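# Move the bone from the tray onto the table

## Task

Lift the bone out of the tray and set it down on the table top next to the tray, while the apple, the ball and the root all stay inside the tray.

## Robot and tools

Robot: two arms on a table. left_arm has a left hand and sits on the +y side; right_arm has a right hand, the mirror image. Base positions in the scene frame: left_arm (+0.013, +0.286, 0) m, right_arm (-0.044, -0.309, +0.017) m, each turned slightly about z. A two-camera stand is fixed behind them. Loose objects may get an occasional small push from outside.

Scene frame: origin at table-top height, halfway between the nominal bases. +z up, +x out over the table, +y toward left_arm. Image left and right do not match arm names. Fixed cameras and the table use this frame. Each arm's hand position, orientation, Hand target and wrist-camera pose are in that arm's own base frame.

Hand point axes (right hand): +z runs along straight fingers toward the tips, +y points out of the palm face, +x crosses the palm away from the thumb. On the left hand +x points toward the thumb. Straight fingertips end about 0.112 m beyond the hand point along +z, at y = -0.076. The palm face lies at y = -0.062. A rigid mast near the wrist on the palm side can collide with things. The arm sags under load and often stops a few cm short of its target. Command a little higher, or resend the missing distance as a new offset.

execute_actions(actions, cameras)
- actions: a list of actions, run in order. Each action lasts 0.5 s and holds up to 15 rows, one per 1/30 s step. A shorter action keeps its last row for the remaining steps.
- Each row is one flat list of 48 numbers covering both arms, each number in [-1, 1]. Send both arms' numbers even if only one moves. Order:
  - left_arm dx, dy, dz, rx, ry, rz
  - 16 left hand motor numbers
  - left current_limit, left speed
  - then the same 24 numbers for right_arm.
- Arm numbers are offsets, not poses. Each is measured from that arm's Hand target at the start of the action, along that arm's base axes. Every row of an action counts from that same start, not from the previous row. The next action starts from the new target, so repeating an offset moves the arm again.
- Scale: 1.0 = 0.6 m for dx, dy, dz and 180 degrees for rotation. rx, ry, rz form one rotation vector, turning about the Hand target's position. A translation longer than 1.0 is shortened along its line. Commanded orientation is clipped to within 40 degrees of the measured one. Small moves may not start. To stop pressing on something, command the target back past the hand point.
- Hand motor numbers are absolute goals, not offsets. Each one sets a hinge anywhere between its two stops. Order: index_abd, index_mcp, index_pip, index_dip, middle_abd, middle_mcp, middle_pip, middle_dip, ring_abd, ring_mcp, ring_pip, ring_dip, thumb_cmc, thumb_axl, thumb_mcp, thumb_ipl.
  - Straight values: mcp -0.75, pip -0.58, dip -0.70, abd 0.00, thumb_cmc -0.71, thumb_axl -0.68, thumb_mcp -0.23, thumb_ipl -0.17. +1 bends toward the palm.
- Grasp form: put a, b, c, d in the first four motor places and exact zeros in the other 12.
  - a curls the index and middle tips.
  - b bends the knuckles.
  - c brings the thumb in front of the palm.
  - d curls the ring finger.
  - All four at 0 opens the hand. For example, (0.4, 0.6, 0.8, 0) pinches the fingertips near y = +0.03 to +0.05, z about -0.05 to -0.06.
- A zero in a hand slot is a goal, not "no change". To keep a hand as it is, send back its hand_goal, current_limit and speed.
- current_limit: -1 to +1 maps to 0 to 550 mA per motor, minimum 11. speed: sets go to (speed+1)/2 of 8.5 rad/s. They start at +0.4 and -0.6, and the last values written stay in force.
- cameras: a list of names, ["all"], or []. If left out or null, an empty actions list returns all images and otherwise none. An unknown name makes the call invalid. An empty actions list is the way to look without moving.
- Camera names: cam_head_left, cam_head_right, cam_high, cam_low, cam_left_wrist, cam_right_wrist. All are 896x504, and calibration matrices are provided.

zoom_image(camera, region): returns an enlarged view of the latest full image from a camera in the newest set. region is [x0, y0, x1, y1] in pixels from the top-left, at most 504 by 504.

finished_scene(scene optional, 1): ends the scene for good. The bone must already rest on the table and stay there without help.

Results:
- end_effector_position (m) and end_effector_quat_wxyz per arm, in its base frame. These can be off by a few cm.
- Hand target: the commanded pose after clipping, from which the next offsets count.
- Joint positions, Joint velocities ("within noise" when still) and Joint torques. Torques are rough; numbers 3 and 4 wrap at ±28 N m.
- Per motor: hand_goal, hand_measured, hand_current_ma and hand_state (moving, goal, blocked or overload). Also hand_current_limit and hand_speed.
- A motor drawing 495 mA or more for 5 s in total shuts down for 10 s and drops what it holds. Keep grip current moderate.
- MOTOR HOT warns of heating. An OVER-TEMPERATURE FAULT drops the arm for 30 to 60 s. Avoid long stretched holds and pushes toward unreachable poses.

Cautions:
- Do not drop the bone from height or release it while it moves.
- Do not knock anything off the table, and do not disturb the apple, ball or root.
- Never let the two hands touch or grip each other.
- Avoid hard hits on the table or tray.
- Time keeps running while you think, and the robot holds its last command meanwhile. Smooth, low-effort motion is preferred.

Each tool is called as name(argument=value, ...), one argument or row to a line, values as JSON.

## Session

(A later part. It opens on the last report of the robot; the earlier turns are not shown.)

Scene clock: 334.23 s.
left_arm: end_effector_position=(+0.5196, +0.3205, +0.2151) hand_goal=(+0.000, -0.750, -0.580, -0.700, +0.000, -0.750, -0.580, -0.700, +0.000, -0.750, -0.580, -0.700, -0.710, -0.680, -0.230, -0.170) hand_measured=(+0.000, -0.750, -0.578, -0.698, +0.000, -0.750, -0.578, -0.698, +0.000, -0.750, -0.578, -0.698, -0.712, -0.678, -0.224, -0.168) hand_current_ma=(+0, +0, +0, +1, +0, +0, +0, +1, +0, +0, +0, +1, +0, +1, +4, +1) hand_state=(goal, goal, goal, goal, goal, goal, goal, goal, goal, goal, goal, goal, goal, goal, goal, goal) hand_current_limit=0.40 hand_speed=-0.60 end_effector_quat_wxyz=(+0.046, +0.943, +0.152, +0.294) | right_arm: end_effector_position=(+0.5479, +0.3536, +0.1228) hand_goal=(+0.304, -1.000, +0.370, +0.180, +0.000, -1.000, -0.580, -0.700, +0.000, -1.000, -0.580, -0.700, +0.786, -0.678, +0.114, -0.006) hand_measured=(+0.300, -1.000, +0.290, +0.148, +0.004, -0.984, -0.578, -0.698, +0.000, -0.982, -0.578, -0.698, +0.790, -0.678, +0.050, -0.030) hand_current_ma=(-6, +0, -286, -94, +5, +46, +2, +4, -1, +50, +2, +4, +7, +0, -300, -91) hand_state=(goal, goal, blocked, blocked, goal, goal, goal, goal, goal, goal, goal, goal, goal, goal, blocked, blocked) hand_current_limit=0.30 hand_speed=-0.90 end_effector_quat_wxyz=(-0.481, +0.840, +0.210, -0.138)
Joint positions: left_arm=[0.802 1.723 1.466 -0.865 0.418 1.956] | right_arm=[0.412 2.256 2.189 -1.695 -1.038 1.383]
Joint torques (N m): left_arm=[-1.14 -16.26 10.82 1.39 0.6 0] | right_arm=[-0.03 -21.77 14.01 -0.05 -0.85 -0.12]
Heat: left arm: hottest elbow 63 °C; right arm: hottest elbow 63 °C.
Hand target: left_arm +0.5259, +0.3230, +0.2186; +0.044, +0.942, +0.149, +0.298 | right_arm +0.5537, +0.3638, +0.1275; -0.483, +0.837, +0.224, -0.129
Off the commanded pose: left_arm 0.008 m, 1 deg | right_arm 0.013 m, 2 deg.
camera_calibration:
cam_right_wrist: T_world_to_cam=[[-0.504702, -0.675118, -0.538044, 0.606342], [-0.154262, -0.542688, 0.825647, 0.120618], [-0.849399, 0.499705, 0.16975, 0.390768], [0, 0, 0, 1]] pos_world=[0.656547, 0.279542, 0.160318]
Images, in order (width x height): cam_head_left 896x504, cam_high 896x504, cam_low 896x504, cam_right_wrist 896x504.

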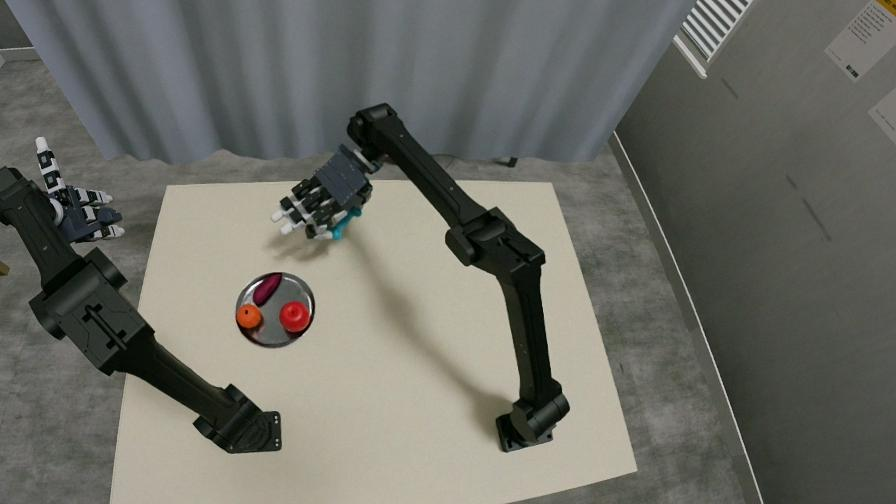

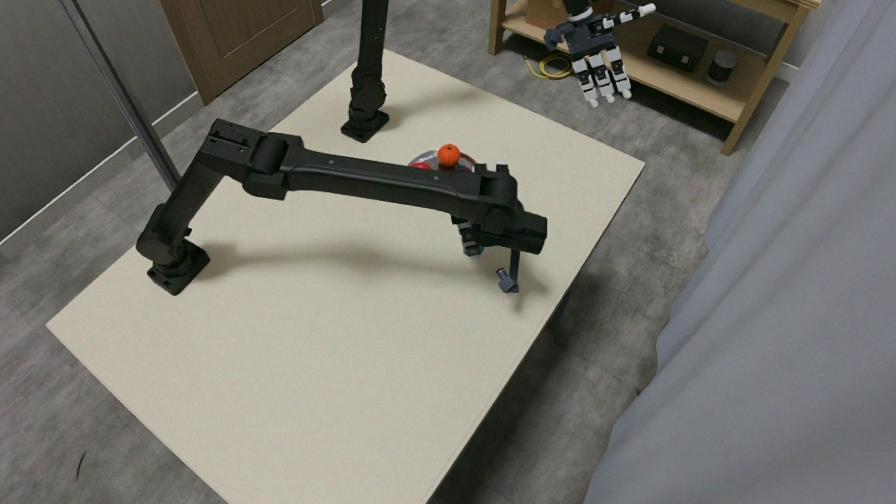

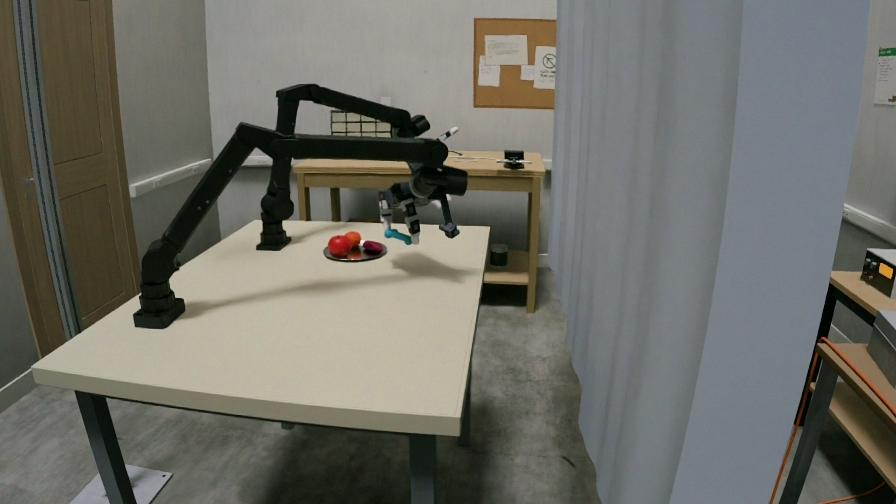

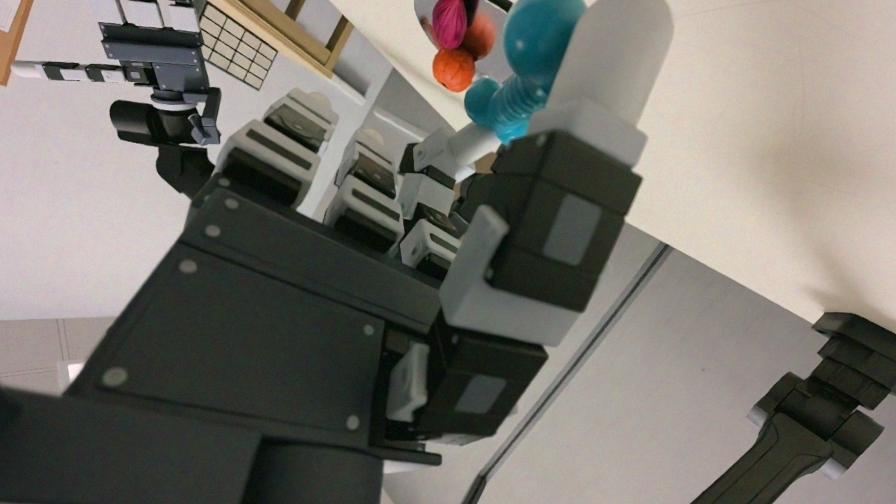

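execute_actions(
  actions=[
    [[0,0,0,0,0,0,0,0,0,0,0,0,0,0,0,0,0,0,0,0,0,0,0.4,-0.6,-0.006,-0.006,-0.055,0,0,0,0.305,-1,0.37,0.18,0,-1,-0.58,-0.7,0,-1,-0.58,-0.7,0.786,-0.677,0.115,-0.005,0.3,-0.9]],
    [[0,0,0,0,0,0,0,0,0,0,0,0,0,0,0,0,0,0,0,0,0,0,0.4,-0.6,-0.006,-0.006,-0.055,0,0,0,0.305,-1,0.37,0.18,0,-1,-0.58,-0.7,0,-1,-0.58,-0.7,0.786,-0.677,0.115,-0.005,0.3,-0.9]],
    [[0,0,0,0,0,0,0,0,0,0,0,0,0,0,0,0,0,0,0,0,0,0,0.4,-0.6,0,0,-0.04,0,0,0,0.305,-1,0.37,0.18,0,-1,-0.58,-0.7,0,-1,-0.58,-0.7,0.786,-0.677,0.115,-0.005,0.3,-0.9]],
  ],
  cameras=["cam_low", "cam_head_left", "cam_right_wrist"],
)

zoom_image(
  camera="cam_low",
  region=[340, 190, 460, 310],
)

zoom_image(
  camera="cam_head_left",
  region=[260, 130, 400, 270],
)

Scene clock: 339.73 s.
left_arm: end_effector_position=(+0.5196, +0.3205, +0.2151) hand_goal=(+0.000, -0.750, -0.580, -0.700, +0.000, -0.750, -0.580, -0.700, +0.000, -0.750, -0.580, -0.700, -0.710, -0.680, -0.230, -0.170) hand_measured=(+0.000, -0.750, -0.578, -0.698, +0.000, -0.750, -0.578, -0.698, +0.000, -0.750, -0.578, -0.698, -0.712, -0.678, -0.224, -0.168) hand_current_ma=(+0, +0, +0, +1, +0, +0, +0, +1, +0, +0, +0, +1, +0, +1, +4, +1) hand_state=(goal, goal, goal, goal, goal, goal, goal, goal, goal, goal, goal, goal, goal, goal, goal, goal) hand_current_limit=0.40 hand_speed=-0.60 end_effector_quat_wxyz=(+0.046, +0.943, +0.152, +0.294) | right_arm: end_effector_position=(+0.5471, +0.3551, +0.0512) hand_goal=(+0.304, -1.000, +0.370, +0.180, +0.000, -1.000, -0.580, -0.700, +0.000, -1.000, -0.580, -0.700, +0.786, -0.678, +0.114, -0.006) hand_measured=(+0.300, -1.000, +0.292, +0.148, +0.004, -0.984, -0.578, -0.698, +0.000, -0.982, -0.578, -0.698, +0.790, -0.678, +0.050, -0.030) hand_current_ma=(-6, +0, -282, -94, +5, +46, +2, +4, -1, +49, +2, +4, +8, +0, -300, -91) hand_state=(goal, goal, blocked, blocked, goal, goal, goal, goal, goal, goal, goal, goal, goal, goal, blocked, blocked) hand_current_limit=0.30 hand_speed=-0.90 end_effector_quat_wxyz=(-0.484, +0.837, +0.223, -0.124)
Joint positions: left_arm=[0.802 1.723 1.466 -0.865 0.418 1.956] | right_arm=[0.415 2.27 2.027 -1.493 -1.038 1.372]
Joint torques (N m): left_arm=[-1.2 -16.21 10.84 1.4 0.6 0] | right_arm=[-0.44 -21.07 9.95 0.38 -0.83 -0.13]
Heat: left arm: hottest elbow 63 °C; right arm: hottest elbow 63 °C.
Hand target: left_arm +0.5259, +0.3230, +0.2186; +0.044, +0.942, +0.149, +0.298 | right_arm +0.5466, +0.3565, +0.0375; -0.483, +0.837, +0.224, -0.129
Off the commanded pose: left_arm 0.008 m, 1 deg | right_arm 0.014 m, 1 deg.
camera_calibration:
cam_right_wrist: T_world_to_cam=[[-0.480764, -0.670697, -0.564829, 0.55518], [-0.176684, -0.556847, 0.811606, 0.198342], [-0.858865, 0.489987, 0.149211, 0.41121], [0, 0, 0, 1]] pos_world=[0.655129, 0.281316, 0.0912493]
Images, in order (width x height): cam_head_left 896x504, cam_low 896x504, cam_right_wrist 896x504.

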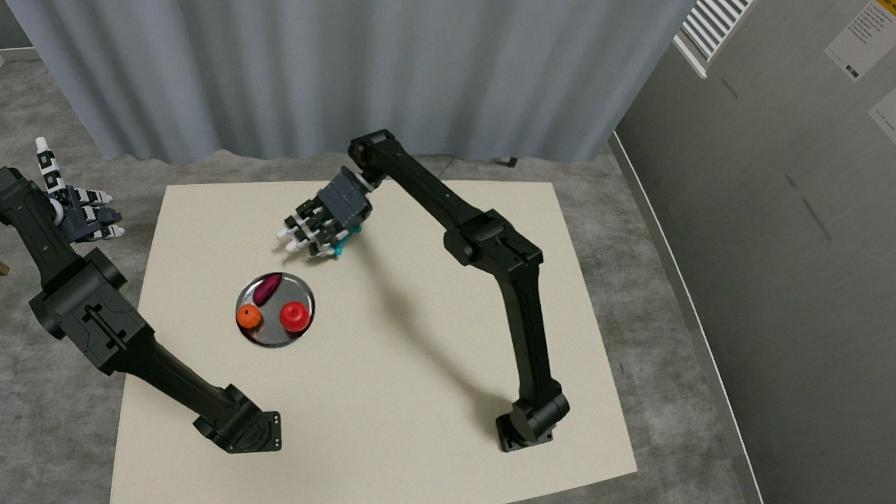

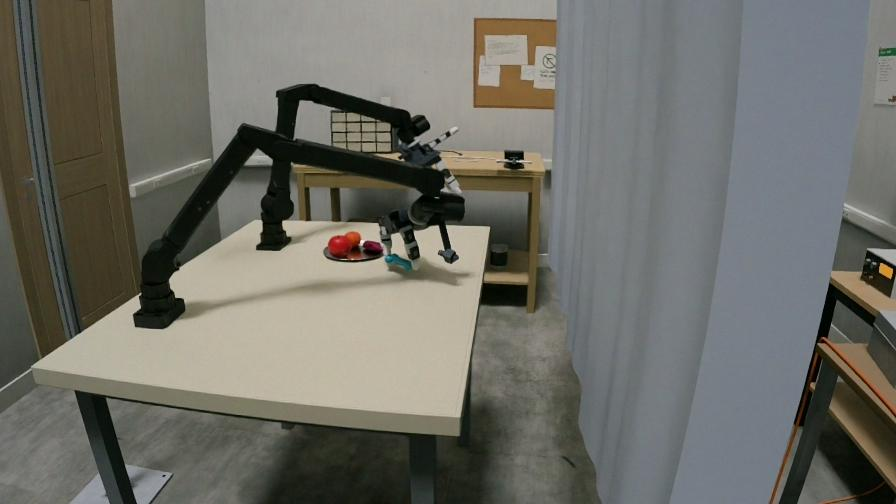

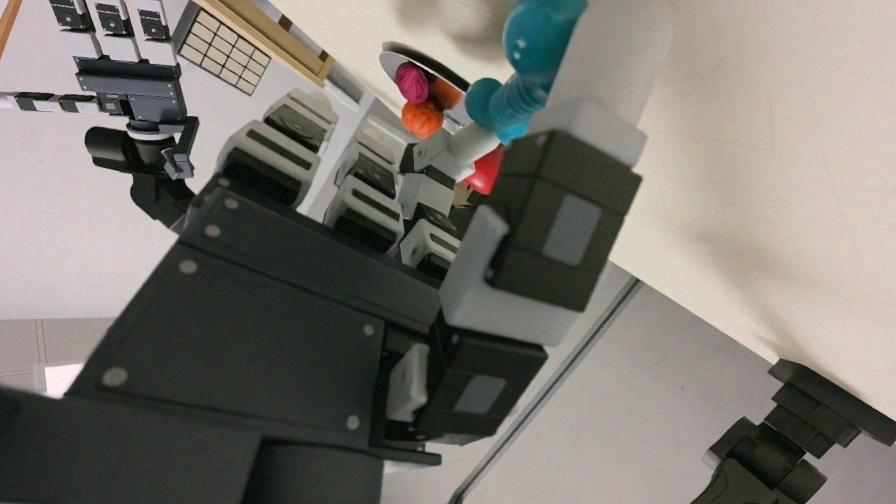

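Scaled by 4.200 from the camera's 896x504 image, which has a finer 1280x720 frame.

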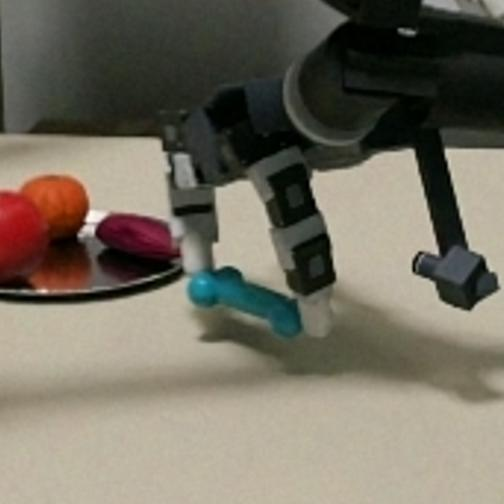

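Scaled by 3.600 from the camera's 896x504 image, which has a finer 1280x720 frame.

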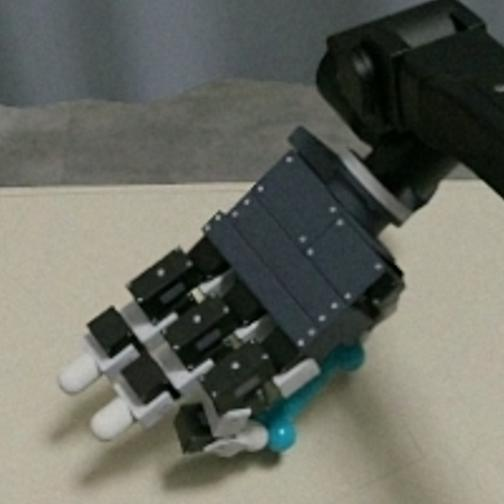

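execute_actions(
  actions=[
    [[0,0,0,0,0,0,0,0,0,0,0,0,0,0,0,0,0,0,0,0,0,0,0.4,-0.6,0,0,-0.03,0,0,0,0.305,-1,0.37,0.18,0,-1,-0.58,-0.7,0,-1,-0.58,-0.7,0.786,-0.677,0.115,-0.005,0.3,-0.9]],
  ],
  cameras=["cam_low"],
)

zoom_image(
  camera="cam_low",
  region=[360, 210, 440, 290],
)

Scene clock: 341.40 s.
left_arm: end_effector_position=(+0.5196, +0.3205, +0.2151) hand_goal=(+0.000, -0.750, -0.580, -0.700, +0.000, -0.750, -0.580, -0.700, +0.000, -0.750, -0.580, -0.700, -0.710, -0.680, -0.230, -0.170) hand_measured=(+0.000, -0.750, -0.578, -0.698, +0.000, -0.750, -0.578, -0.698, +0.000, -0.750, -0.578, -0.698, -0.712, -0.678, -0.224, -0.168) hand_current_ma=(+0, +0, +0, +1, +0, +0, +0, +1, +0, +0, +0, +1, +0, +1, +4, +1) hand_state=(goal, goal, goal, goal, goal, goal, goal, goal, goal, goal, goal, goal, goal, goal, goal, goal) hand_current_limit=0.40 hand_speed=-0.60 end_effector_quat_wxyz=(+0.046, +0.943, +0.152, +0.294) | right_arm: end_effector_position=(+0.5473, +0.3552, +0.0323) hand_goal=(+0.304, -1.000, +0.370, +0.180, +0.000, -1.000, -0.580, -0.700, +0.000, -1.000, -0.580, -0.700, +0.786, -0.678, +0.114, -0.006) hand_measured=(+0.300, -1.000, +0.292, +0.148, +0.004, -0.984, -0.578, -0.698, +0.000, -0.982, -0.578, -0.698, +0.790, -0.678, +0.050, -0.030) hand_current_ma=(-6, +0, -282, -94, +5, +46, +2, +4, -1, +49, +2, +4, +8, +0, -300, -91) hand_state=(goal, goal, blocked, blocked, goal, goal, goal, goal, goal, goal, goal, goal, goal, goal, blocked, blocked) hand_current_limit=0.30 hand_speed=-0.90 end_effector_quat_wxyz=(-0.484, +0.837, +0.222, -0.125)
Joint positions: left_arm=[0.802 1.723 1.466 -0.865 0.418 1.956] | right_arm=[0.415 2.287 2.007 -1.457 -1.038 1.372]
Joint torques (N m): left_arm=[-1.03 -16.21 10.82 1.42 0.6 0.01] | right_arm=[-0.21 -21.19 9.99 0.39 -0.83 -0.13]
Heat: left arm: hottest elbow 63 °C; right arm: hottest elbow 63 °C.
Hand target: left_arm +0.5259, +0.3230, +0.2186; +0.044, +0.942, +0.149, +0.298 | right_arm +0.5466, +0.3565, +0.0195; -0.483, +0.837, +0.224, -0.129
Off the commanded pose: left_arm 0.008 m, 1 deg | right_arm 0.013 m, 1 deg.
Images, in order (width x height): cam_low 896x504.

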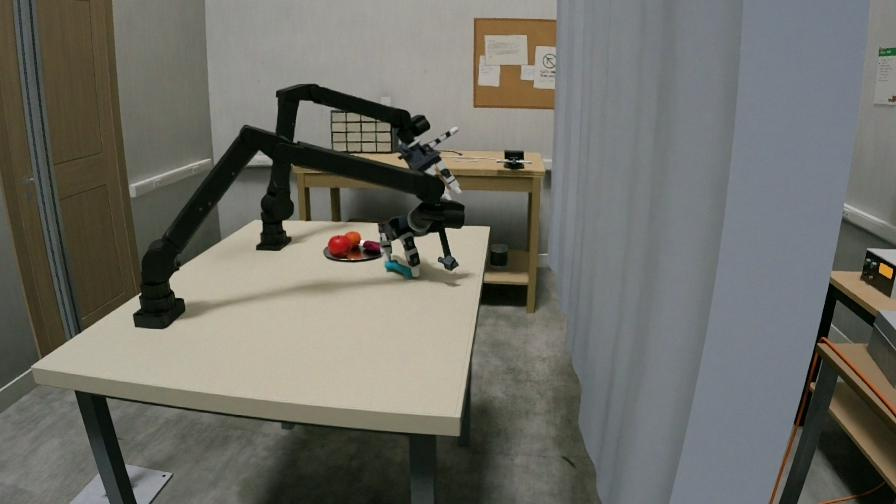

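Scaled by 6.300 from the camera's 896x504 image, which has a finer 1280x720 frame.

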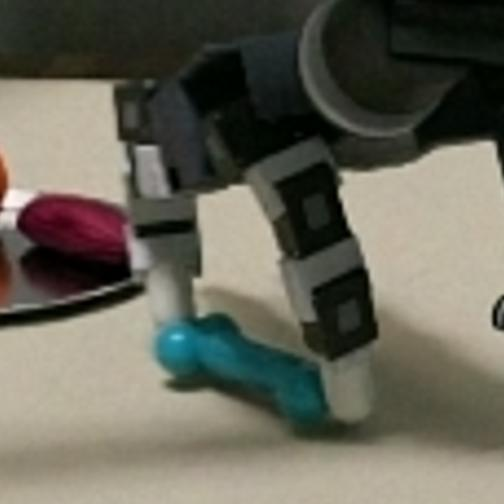

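execute_actions(
  actions=[
    [[0,0,0,0,0,0,0,0,0,0,0,0,0,0,0,0,0,0,0,0,0,0,0.4,-0.6,0,0,-0.011,0,0,0,0.305,-1,0.37,0.18,0,-1,-0.58,-0.7,0,-1,-0.58,-0.7,0.786,-0.677,0.115,-0.005,0.3,-0.9]],
  ],
  cameras=["cam_low", "cam_right_wrist"],
)

zoom_image(
  camera="cam_low",
  region=[360, 210, 440, 290],
)

Scene clock: 343.03 s.
left_arm: end_effector_position=(+0.5196, +0.3205, +0.2151) hand_goal=(+0.000, -0.750, -0.580, -0.700, +0.000, -0.750, -0.580, -0.700, +0.000, -0.750, -0.580, -0.700, -0.710, -0.680, -0.230, -0.170) hand_measured=(+0.000, -0.750, -0.578, -0.698, +0.000, -0.750, -0.578, -0.698, +0.000, -0.750, -0.578, -0.698, -0.712, -0.678, -0.224, -0.168) hand_current_ma=(+0, +0, +0, +1, +0, +0, +0, +1, +0, +0, +0, +1, +0, +1, +4, +1) hand_state=(goal, goal, goal, goal, goal, goal, goal, goal, goal, goal, goal, goal, goal, goal, goal, goal) hand_current_limit=0.40 hand_speed=-0.60 end_effector_quat_wxyz=(+0.046, +0.943, +0.152, +0.294) | right_arm: end_effector_position=(+0.5486, +0.3558, +0.0292) hand_goal=(+0.304, -1.000, +0.370, +0.180, +0.000, -1.000, -0.580, -0.700, +0.000, -1.000, -0.580, -0.700, +0.786, -0.678, +0.114, -0.006) hand_measured=(+0.300, -1.000, +0.292, +0.148, +0.004, -0.984, -0.578, -0.698, +0.000, -0.982, -0.578, -0.698, +0.790, -0.678, +0.050, -0.030) hand_current_ma=(-6, +0, -282, -94, +5, +46, +2, +4, -1, +49, +2, +4, +8, +0, -300, -91) hand_state=(goal, goal, blocked, blocked, goal, goal, goal, goal, goal, goal, goal, goal, goal, goal, blocked, blocked) hand_current_limit=0.30 hand_speed=-0.90 end_effector_quat_wxyz=(-0.484, +0.837, +0.224, -0.122)
Joint positions: left_arm=[0.802 1.723 1.466 -0.865 0.418 1.956] | right_arm=[0.415 2.289 2.003 -1.444 -1.038 1.372]
Joint torques (N m): left_arm=[-1.08 -16.26 10.85 1.43 0.6 0] | right_arm=[-0.21 -21.01 9.63 0.39 -0.83 -0.14]
Heat: left arm: hottest elbow 63 °C; right arm: hottest elbow 63 °C.
Hand target: left_arm +0.5259, +0.3230, +0.2186; +0.044, +0.942, +0.149, +0.298 | right_arm +0.5466, +0.3565, +0.0128; -0.483, +0.837, +0.224, -0.129
Off the commanded pose: left_arm 0.008 m, 1 deg | right_arm 0.016 m, 1 deg.
camera_calibration:
cam_right_wrist: T_world_to_cam=[[-0.478058, -0.669429, -0.568617, 0.542016], [-0.18062, -0.558622, 0.809517, 0.2196], [-0.859556, 0.4897, 0.146141, 0.415968], [0, 0, 0, 1]] pos_world=[0.656327, 0.281815, 0.0696392]
Images, in order (width x height): cam_low 896x504, cam_right_wrist 896x504.

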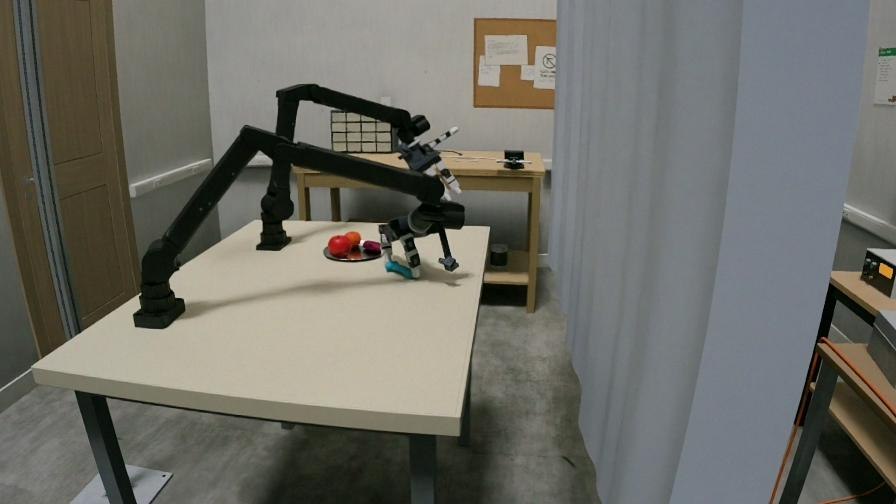

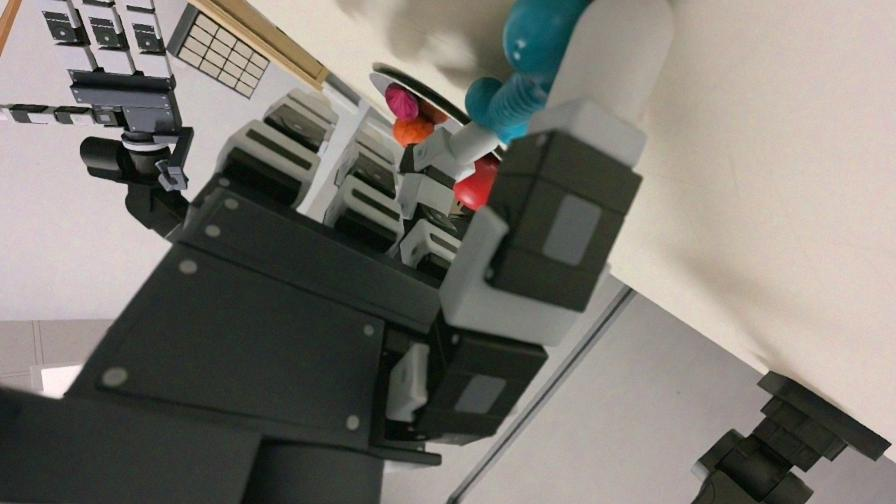

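Scaled by 6.300 from the camera's 896x504 image, which has a finer 1280x720 frame.

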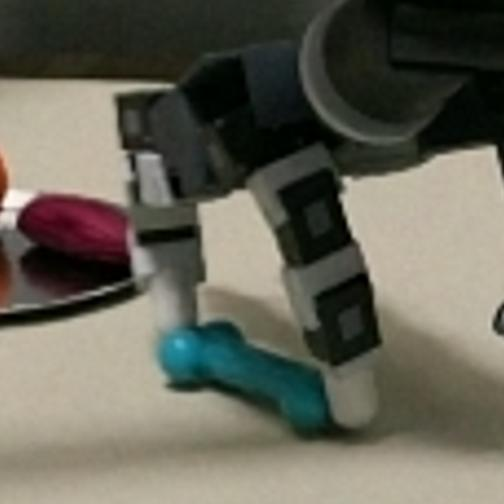

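execute_actions(
  actions=[
    [[0,0,0,0,0,0,0,0,0,0,0,0,0,0,0,0,0,0,0,0,0,0,0.4,-0.6,0,0,-0.01,0,0,0,0.305,-1,0.37,0.18,0,-1,-0.58,-0.7,0,-1,-0.58,-0.7,0.786,-0.677,0.115,-0.005,0.3,-0.9]],
  ],
  cameras=["cam_low", "cam_right_wrist"],
)

zoom_image(
  camera="cam_low",
  region=[360, 210, 440, 290],
)

Scene clock: 344.80 s.
left_arm: end_effector_position=(+0.5196, +0.3205, +0.2151) hand_goal=(+0.000, -0.750, -0.580, -0.700, +0.000, -0.750, -0.580, -0.700, +0.000, -0.750, -0.580, -0.700, -0.710, -0.680, -0.230, -0.170) hand_measured=(+0.000, -0.750, -0.578, -0.698, +0.000, -0.750, -0.578, -0.698, +0.000, -0.750, -0.578, -0.698, -0.712, -0.678, -0.224, -0.168) hand_current_ma=(+0, +0, +0, +1, +0, +0, +0, +1, +0, +0, +0, +1, +0, +1, +4, +1) hand_state=(goal, goal, goal, goal, goal, goal, goal, goal, goal, goal, goal, goal, goal, goal, goal, goal) hand_current_limit=0.40 hand_speed=-0.60 end_effector_quat_wxyz=(+0.046, +0.943, +0.152, +0.294) | right_arm: end_effector_position=(+0.5493, +0.3561, +0.0256) hand_goal=(+0.304, -1.000, +0.370, +0.180, +0.000, -1.000, -0.580, -0.700, +0.000, -1.000, -0.580, -0.700, +0.786, -0.678, +0.114, -0.006) hand_measured=(+0.300, -1.000, +0.292, +0.152, +0.004, -0.984, -0.578, -0.698, +0.000, -0.982, -0.578, -0.698, +0.790, -0.678, +0.050, -0.030) hand_current_ma=(-6, +0, -277, -81, +5, +46, +2, +4, -1, +49, +2, +4, +8, +0, -300, -97) hand_state=(goal, goal, blocked, blocked, goal, goal, goal, goal, goal, goal, goal, goal, goal, goal, blocked, blocked) hand_current_limit=0.30 hand_speed=-0.90 end_effector_quat_wxyz=(-0.485, +0.837, +0.225, -0.120)
Joint positions: left_arm=[0.802 1.723 1.466 -0.865 0.418 1.956] | right_arm=[0.415 2.292 1.998 -1.432 -1.038 1.372]
Joint torques (N m): left_arm=[-1.08 -16.26 10.86 1.43 0.6 0.01] | right_arm=[-0.21 -20.78 9.5 0.4 -0.81 -0.14]
Heat: left arm: hottest elbow 63 °C; right arm: hottest elbow 63 °C.
Hand target: left_arm +0.5259, +0.3230, +0.2186; +0.044, +0.942, +0.149, +0.298 | right_arm +0.5465, +0.3564, +0.0068; -0.483, +0.837, +0.224, -0.129
Off the commanded pose: left_arm 0.008 m, 1 deg | right_arm 0.019 m, 1 deg.
camera_calibration:
cam_right_wrist: T_world_to_cam=[[-0.47592, -0.668258, -0.571778, 0.539039], [-0.183689, -0.560261, 0.807692, 0.225233], [-0.860092, 0.489427, 0.143888, 0.417412], [0, 0, 0, 1]] pos_world=[0.656926, 0.282115, 0.0662315]
Images, in order (width x height): cam_low 896x504, cam_right_wrist 896x504.

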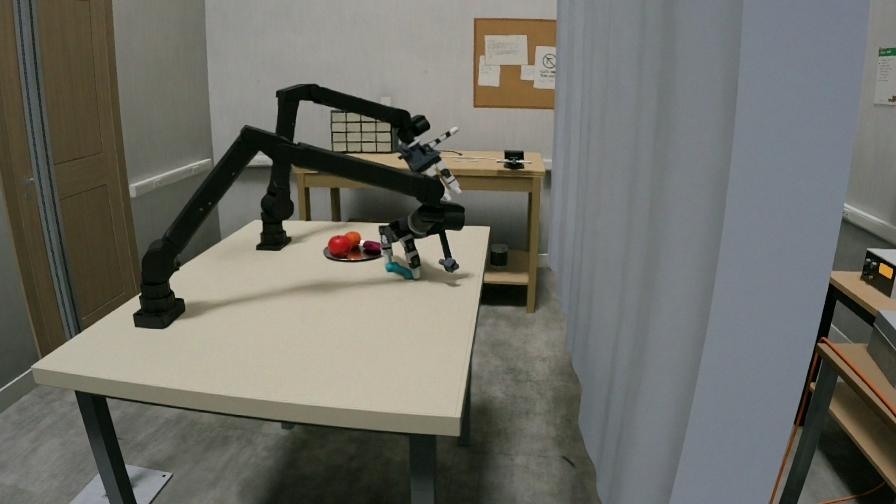

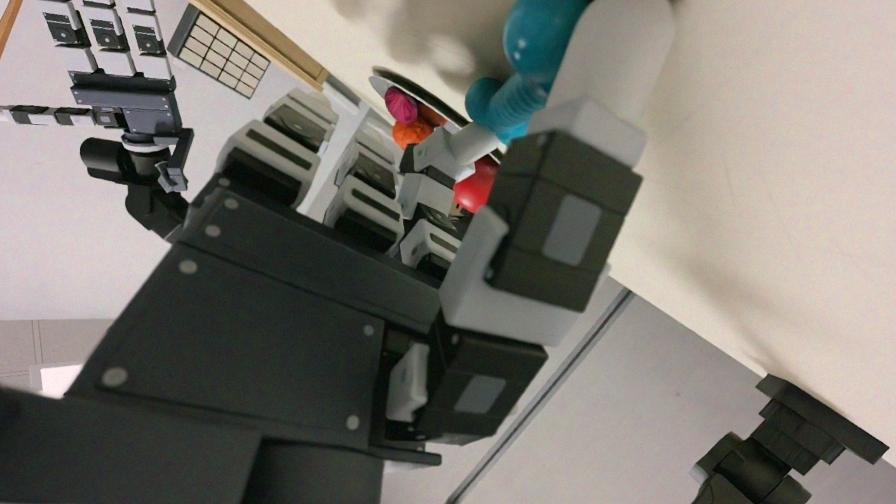

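Scaled by 6.300 from the camera's 896x504 image, which has a finer 1280x720 frame.

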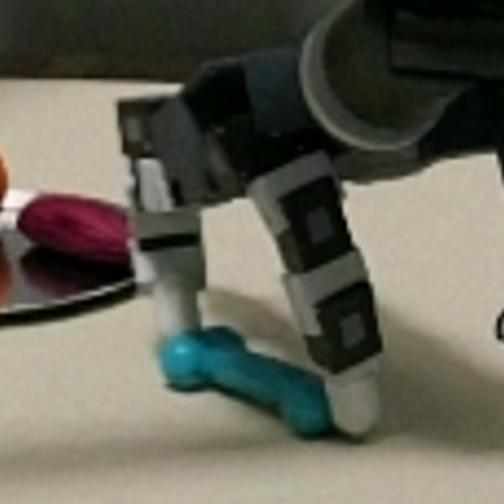

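execute_actions(
  actions=[
    [[0,0,0,0,0,0,0,0,0,0,0,0,0,0,0,0,0,0,0,0,0,0,0.4,-0.6,0,0,0,0,0,0,0.305,-1,0.26,0.14,0,-1,-0.58,-0.7,0,-1,-0.58,-0.7,0.786,-0.677,0.03,-0.005,0.3,-0.93]],
    [[0,0,0,0,0,0,0,0,0,0,0,0,0,0,0,0,0,0,0,0,0,0,0.4,-0.6,0,0,0,0,0,0,0.305,-1,0.1,0.14,0,-1,-0.58,-0.7,0,-1,-0.58,-0.7,0.786,-0.677,-0.06,-0.005,0.3,-0.9]],
    [[0,0,0,0,0,0,0,0,0,0,0,0,0,0,0,0,0,0,0,0,0,0,0.4,-0.6,0,0,0,0,0,0,0.305,-1,-0.1,0.14,0,-1,-0.58,-0.7,0,-1,-0.58,-0.7,0.786,-0.677,-0.15,-0.005,0.3,-0.85]],
  ],
  cameras=["cam_low", "cam_right_wrist", "cam_head_left"],
)

zoom_image(
  camera="cam_low",
  region=[360, 210, 440, 290],
)

zoom_image(
  camera="cam_head_left",
  region=[260, 130, 400, 270],
)

Scene clock: 349.03 s.
left_arm: end_effector_position=(+0.5196, +0.3205, +0.2151) hand_goal=(+0.000, -0.750, -0.580, -0.700, +0.000, -0.750, -0.580, -0.700, +0.000, -0.750, -0.580, -0.700, -0.710, -0.680, -0.230, -0.170) hand_measured=(+0.000, -0.750, -0.578, -0.698, +0.000, -0.750, -0.578, -0.698, +0.000, -0.750, -0.578, -0.698, -0.712, -0.678, -0.224, -0.168) hand_current_ma=(+0, +0, +0, +1, +0, +0, +0, +1, +0, +0, +0, +1, +0, +1, +4, +1) hand_state=(goal, goal, goal, goal, goal, goal, goal, goal, goal, goal, goal, goal, goal, goal, goal, goal) hand_current_limit=0.40 hand_speed=-0.60 end_effector_quat_wxyz=(+0.046, +0.943, +0.152, +0.294) | right_arm: end_effector_position=(+0.5493, +0.3561, +0.0256) hand_goal=(+0.304, -1.000, -0.100, +0.140, +0.000, -1.000, -0.580, -0.700, +0.000, -1.000, -0.580, -0.700, +0.786, -0.678, -0.150, -0.006) hand_measured=(+0.286, -0.974, -0.068, +0.140, +0.020, -1.000, -0.584, -0.698, +0.000, -0.982, -0.578, -0.698, +0.786, -0.678, -0.146, -0.008) hand_current_ma=(-41, +81, +96, +0, +47, +0, -7, +3, -1, +49, +2, +4, +1, +0, +12, -5) hand_state=(goal, blocked, blocked, goal, blocked, goal, goal, goal, goal, goal, goal, goal, goal, goal, goal, goal) hand_current_limit=0.30 hand_speed=-0.85 end_effector_quat_wxyz=(-0.485, +0.837, +0.225, -0.120)
Joint positions: left_arm=[0.802 1.723 1.466 -0.865 0.418 1.956] | right_arm=[0.415 2.292 1.998 -1.432 -1.038 1.372]
Joint torques (N m): left_arm=[-1.08 -16.26 10.82 1.39 0.61 0] | right_arm=[-0.21 -20.78 9.52 0.4 -0.8 -0.14]
Heat: left arm: hottest elbow 63 °C; right arm: hottest elbow 62 °C.
Hand target: left_arm +0.5259, +0.3230, +0.2186; +0.044, +0.942, +0.149, +0.298 | right_arm +0.5465, +0.3564, +0.0068; -0.483, +0.837, +0.224, -0.129
Off the commanded pose: left_arm 0.008 m, 1 deg | right_arm 0.019 m, 1 deg.
camera_calibration:
cam_right_wrist: T_world_to_cam=[[-0.47592, -0.668258, -0.571778, 0.539039], [-0.183689, -0.560261, 0.807692, 0.225233], [-0.860092, 0.489427, 0.143888, 0.417412], [0, 0, 0, 1]] pos_world=[0.656926, 0.282115, 0.0662315]
Images, in order (width x height): cam_head_left 896x504, cam_low 896x504, cam_right_wrist 896x504.

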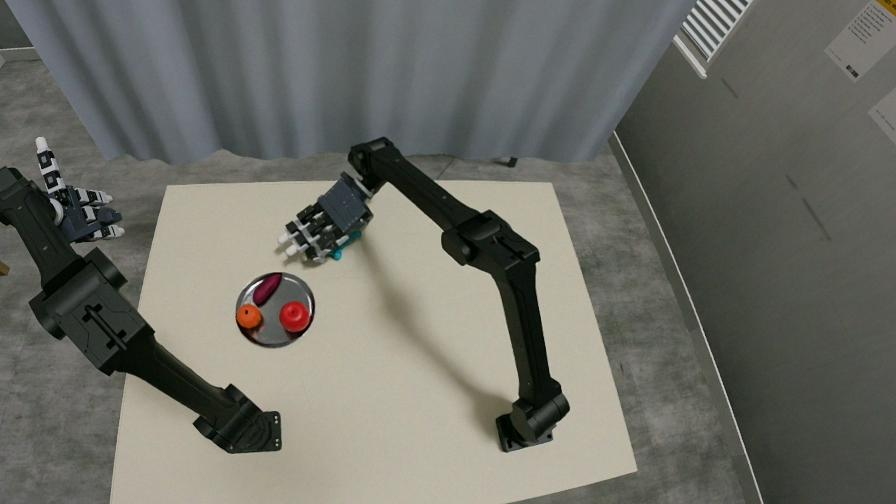

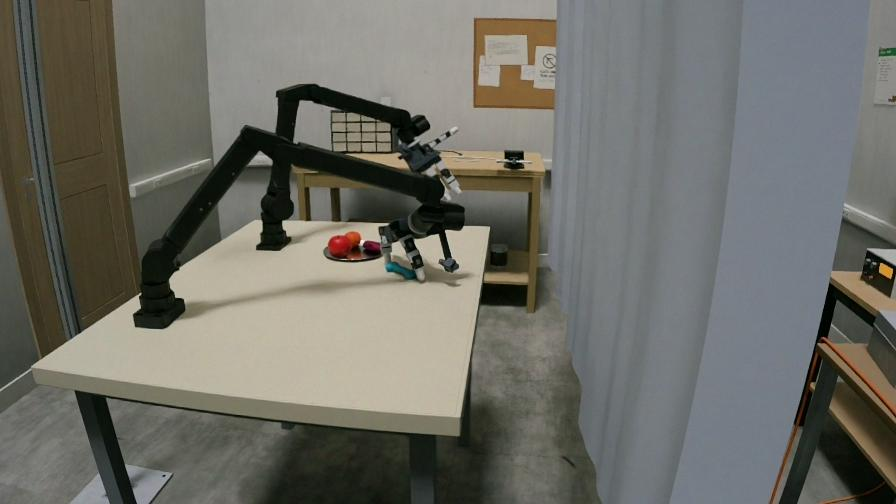

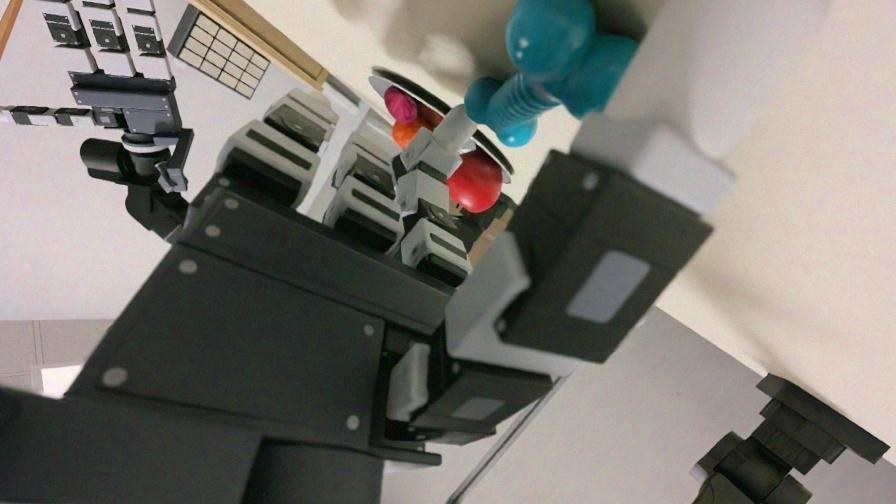

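Scaled by 6.300 from the camera's 896x504 image, which has a finer 1280x720 frame.

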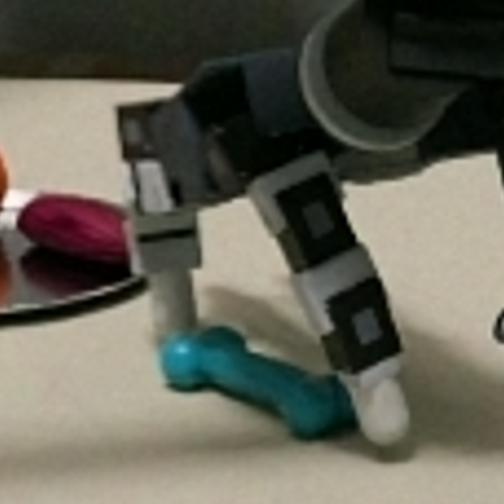

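Scaled by 3.600 from the camera's 896x504 image, which has a finer 1280x720 frame.

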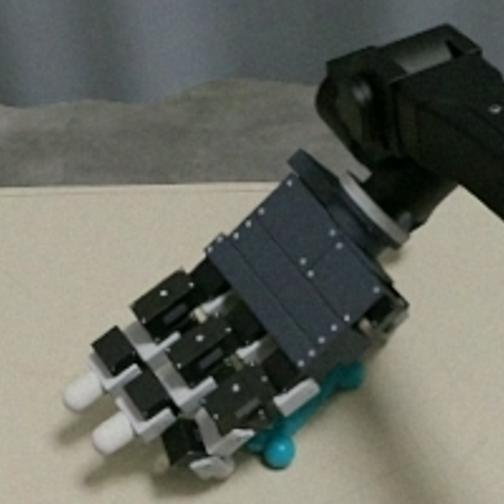

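execute_actions(
  actions=[
    [[0,0,0,0,0,0,0,0,0,0,0,0,0,0,0,0,0,0,0,0,0,0,0.4,-0.6,0,0,0,0,0,0,0.1,-1,-0.21,0.246,0,-1,-0.58,-0.7,0,-1,-0.58,-0.7,0.76,-0.677,-0.3,-0.005,0.3,-0.85]],
    [[0,0,0,0,0,0,0,0,0,0,0,0,0,0,0,0,0,0,0,0,0,0,0.4,-0.6,0.008,0.012,0.045,0,0,0,0.05,-1,-0.21,0.246,0,-1,-0.58,-0.7,0,-1,-0.58,-0.7,0.76,-0.677,-0.3,-0.005,0.3,-0.85]],
    [[0,0,0,0,0,0,0,0,0,0,0,0,0,0,0,0,0,0,0,0,0,0,0.4,-0.6,0,0,0.05,0,0,0,0.05,-1,-0.21,0.246,0,-1,-0.58,-0.7,0,-1,-0.58,-0.7,0.76,-0.677,-0.3,-0.005,0.3,-0.85]],
    [[0,0,0,0,0,0,0,0,0,0,0,0,0,0,0,0,0,0,0,0,0,0,0.4,-0.6,0,0,0.05,0,0,0,0.05,-1,-0.21,0.246,0,-1,-0.58,-0.7,0,-1,-0.58,-0.7,0.76,-0.677,-0.3,-0.005,0.3,-0.85]],
  ],
  cameras=["cam_low", "cam_right_wrist", "cam_head_left", "cam_high"],
)

zoom_image(
  camera="cam_low",
  region=[310, 190, 450, 310],
)

zoom_image(
  camera="cam_head_left",
  region=[220, 190, 400, 370],
)

Scene clock: 355.73 s.
left_arm: end_effector_position=(+0.5196, +0.3205, +0.2151) hand_goal=(+0.000, -0.750, -0.580, -0.700, +0.000, -0.750, -0.580, -0.700, +0.000, -0.750, -0.580, -0.700, -0.710, -0.680, -0.230, -0.170) hand_measured=(+0.000, -0.750, -0.578, -0.698, +0.000, -0.750, -0.578, -0.698, +0.000, -0.750, -0.578, -0.698, -0.712, -0.678, -0.224, -0.168) hand_current_ma=(+0, +0, +0, +1, +0, +0, +0, +1, +0, +0, +0, +1, +0, +1, +4, +1) hand_state=(goal, goal, goal, goal, goal, goal, goal, goal, goal, goal, goal, goal, goal, goal, goal, goal) hand_current_limit=0.40 hand_speed=-0.60 end_effector_quat_wxyz=(+0.046, +0.943, +0.152, +0.294) | right_arm: end_effector_position=(+0.5443, +0.3539, +0.0798) hand_goal=(+0.050, -1.000, -0.210, +0.246, +0.000, -1.000, -0.580, -0.700, +0.000, -1.000, -0.580, -0.700, +0.760, -0.678, -0.300, -0.006) hand_measured=(+0.054, -0.980, -0.204, +0.244, +0.004, -0.992, -0.580, -0.698, +0.000, -0.982, -0.578, -0.698, +0.760, -0.678, -0.294, -0.008) hand_current_ma=(+4, +60, +14, -5, +5, +16, +0, +3, -1, +49, +2, +4, +1, +0, +17, -4) hand_state=(goal, blocked, goal, goal, goal, goal, goal, goal, goal, goal, goal, goal, goal, goal, goal, goal) hand_current_limit=0.30 hand_speed=-0.85 end_effector_quat_wxyz=(-0.481, +0.838, +0.214, -0.139)
Joint positions: left_arm=[0.802 1.723 1.466 -0.865 0.418 1.956] | right_arm=[0.415 2.268 2.096 -1.599 -1.038 1.372]
Joint torques (N m): left_arm=[-1.2 -16.26 10.85 1.39 0.61 0] | right_arm=[0.38 -22.42 14.26 -0.29 -0.84 0.01]
Heat: left arm: hottest elbow 63 °C; right arm: hottest elbow 62 °C.
Hand target: left_arm +0.5259, +0.3230, +0.2186; +0.044, +0.942, +0.149, +0.298 | right_arm +0.5514, +0.3636, +0.0938; -0.483, +0.837, +0.224, -0.129
Off the commanded pose: left_arm 0.008 m, 1 deg | right_arm 0.019 m, 2 deg.
camera_calibration:
cam_right_wrist: T_world_to_cam=[[-0.498838, -0.678379, -0.539409, 0.579661], [-0.149981, -0.545418, 0.824636, 0.15433], [-0.853619, 0.492261, 0.170332, 0.399754], [0, 0, 0, 1]] pos_world=[0.653541, 0.280621, 0.117318]
Images, in order (width x height): cam_head_left 896x504, cam_high 896x504, cam_low 896x504, cam_right_wrist 896x504.

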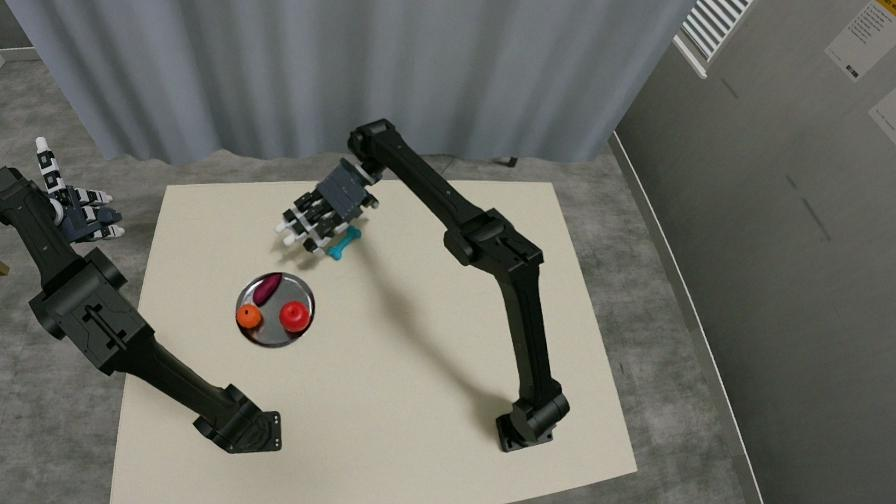

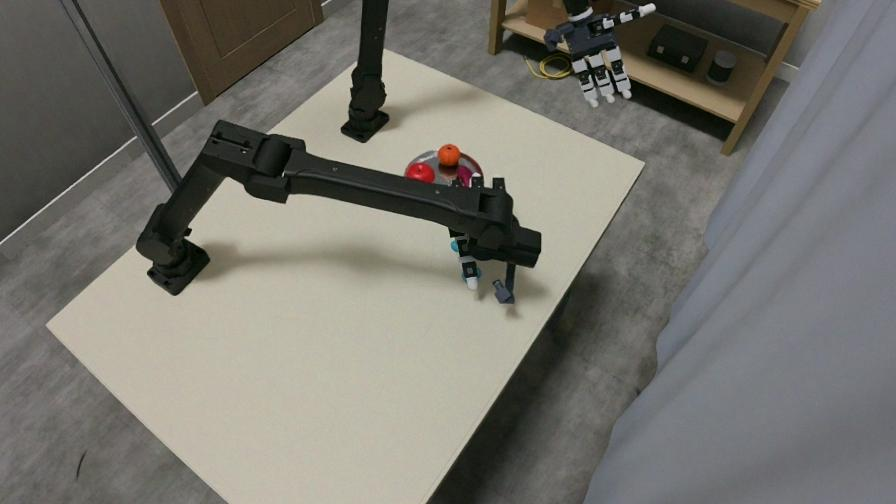

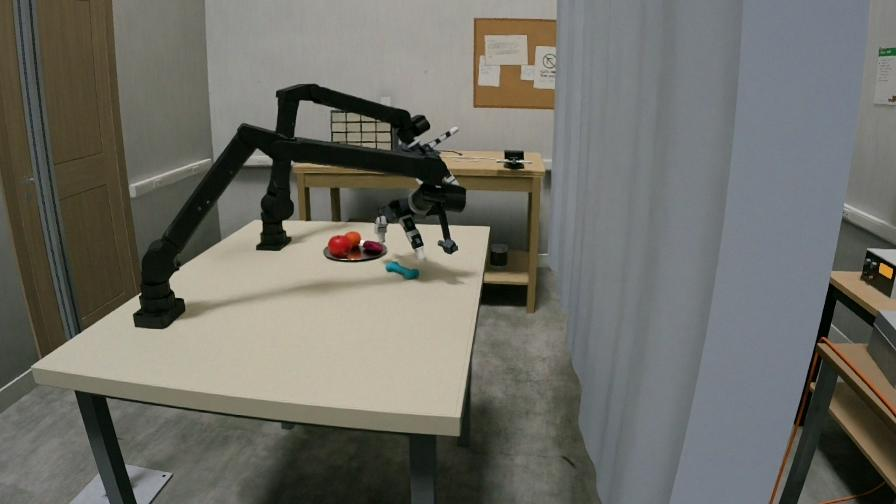

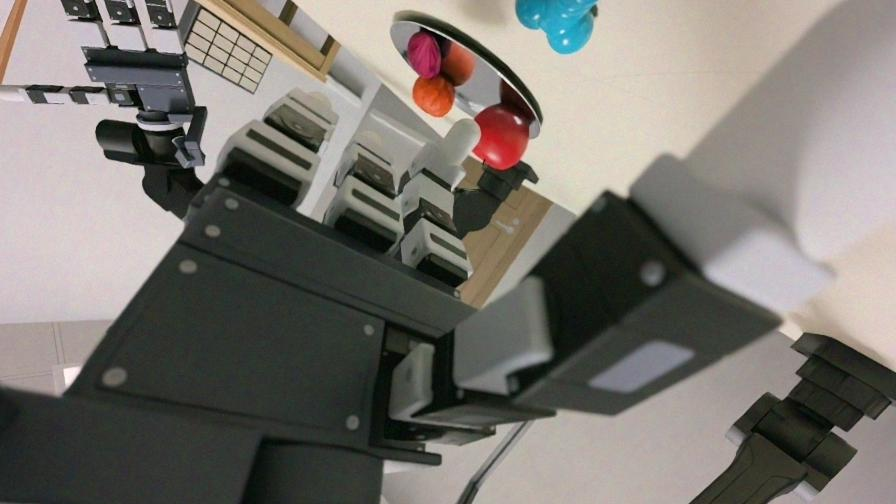

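Scaled by 3.600 from the camera's 896x504 image, which has a finer 1280x720 frame.

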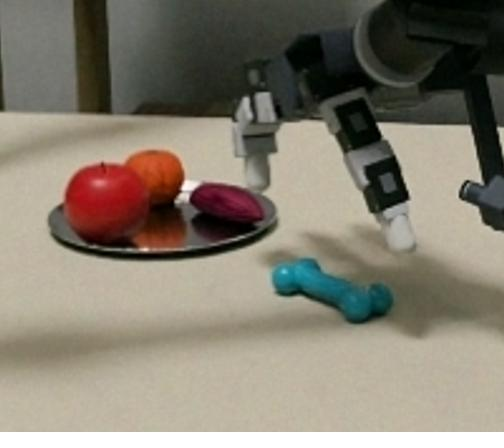

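Scaled by 2.800 from the camera's 896x504 image, which has a finer 1280x720 frame.

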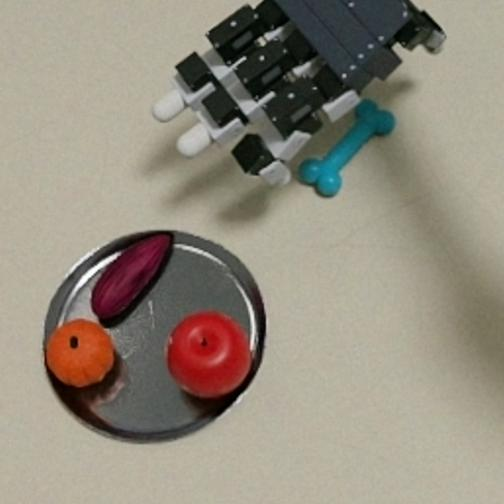

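finished_scene(
)

The scene is finished: the task was done.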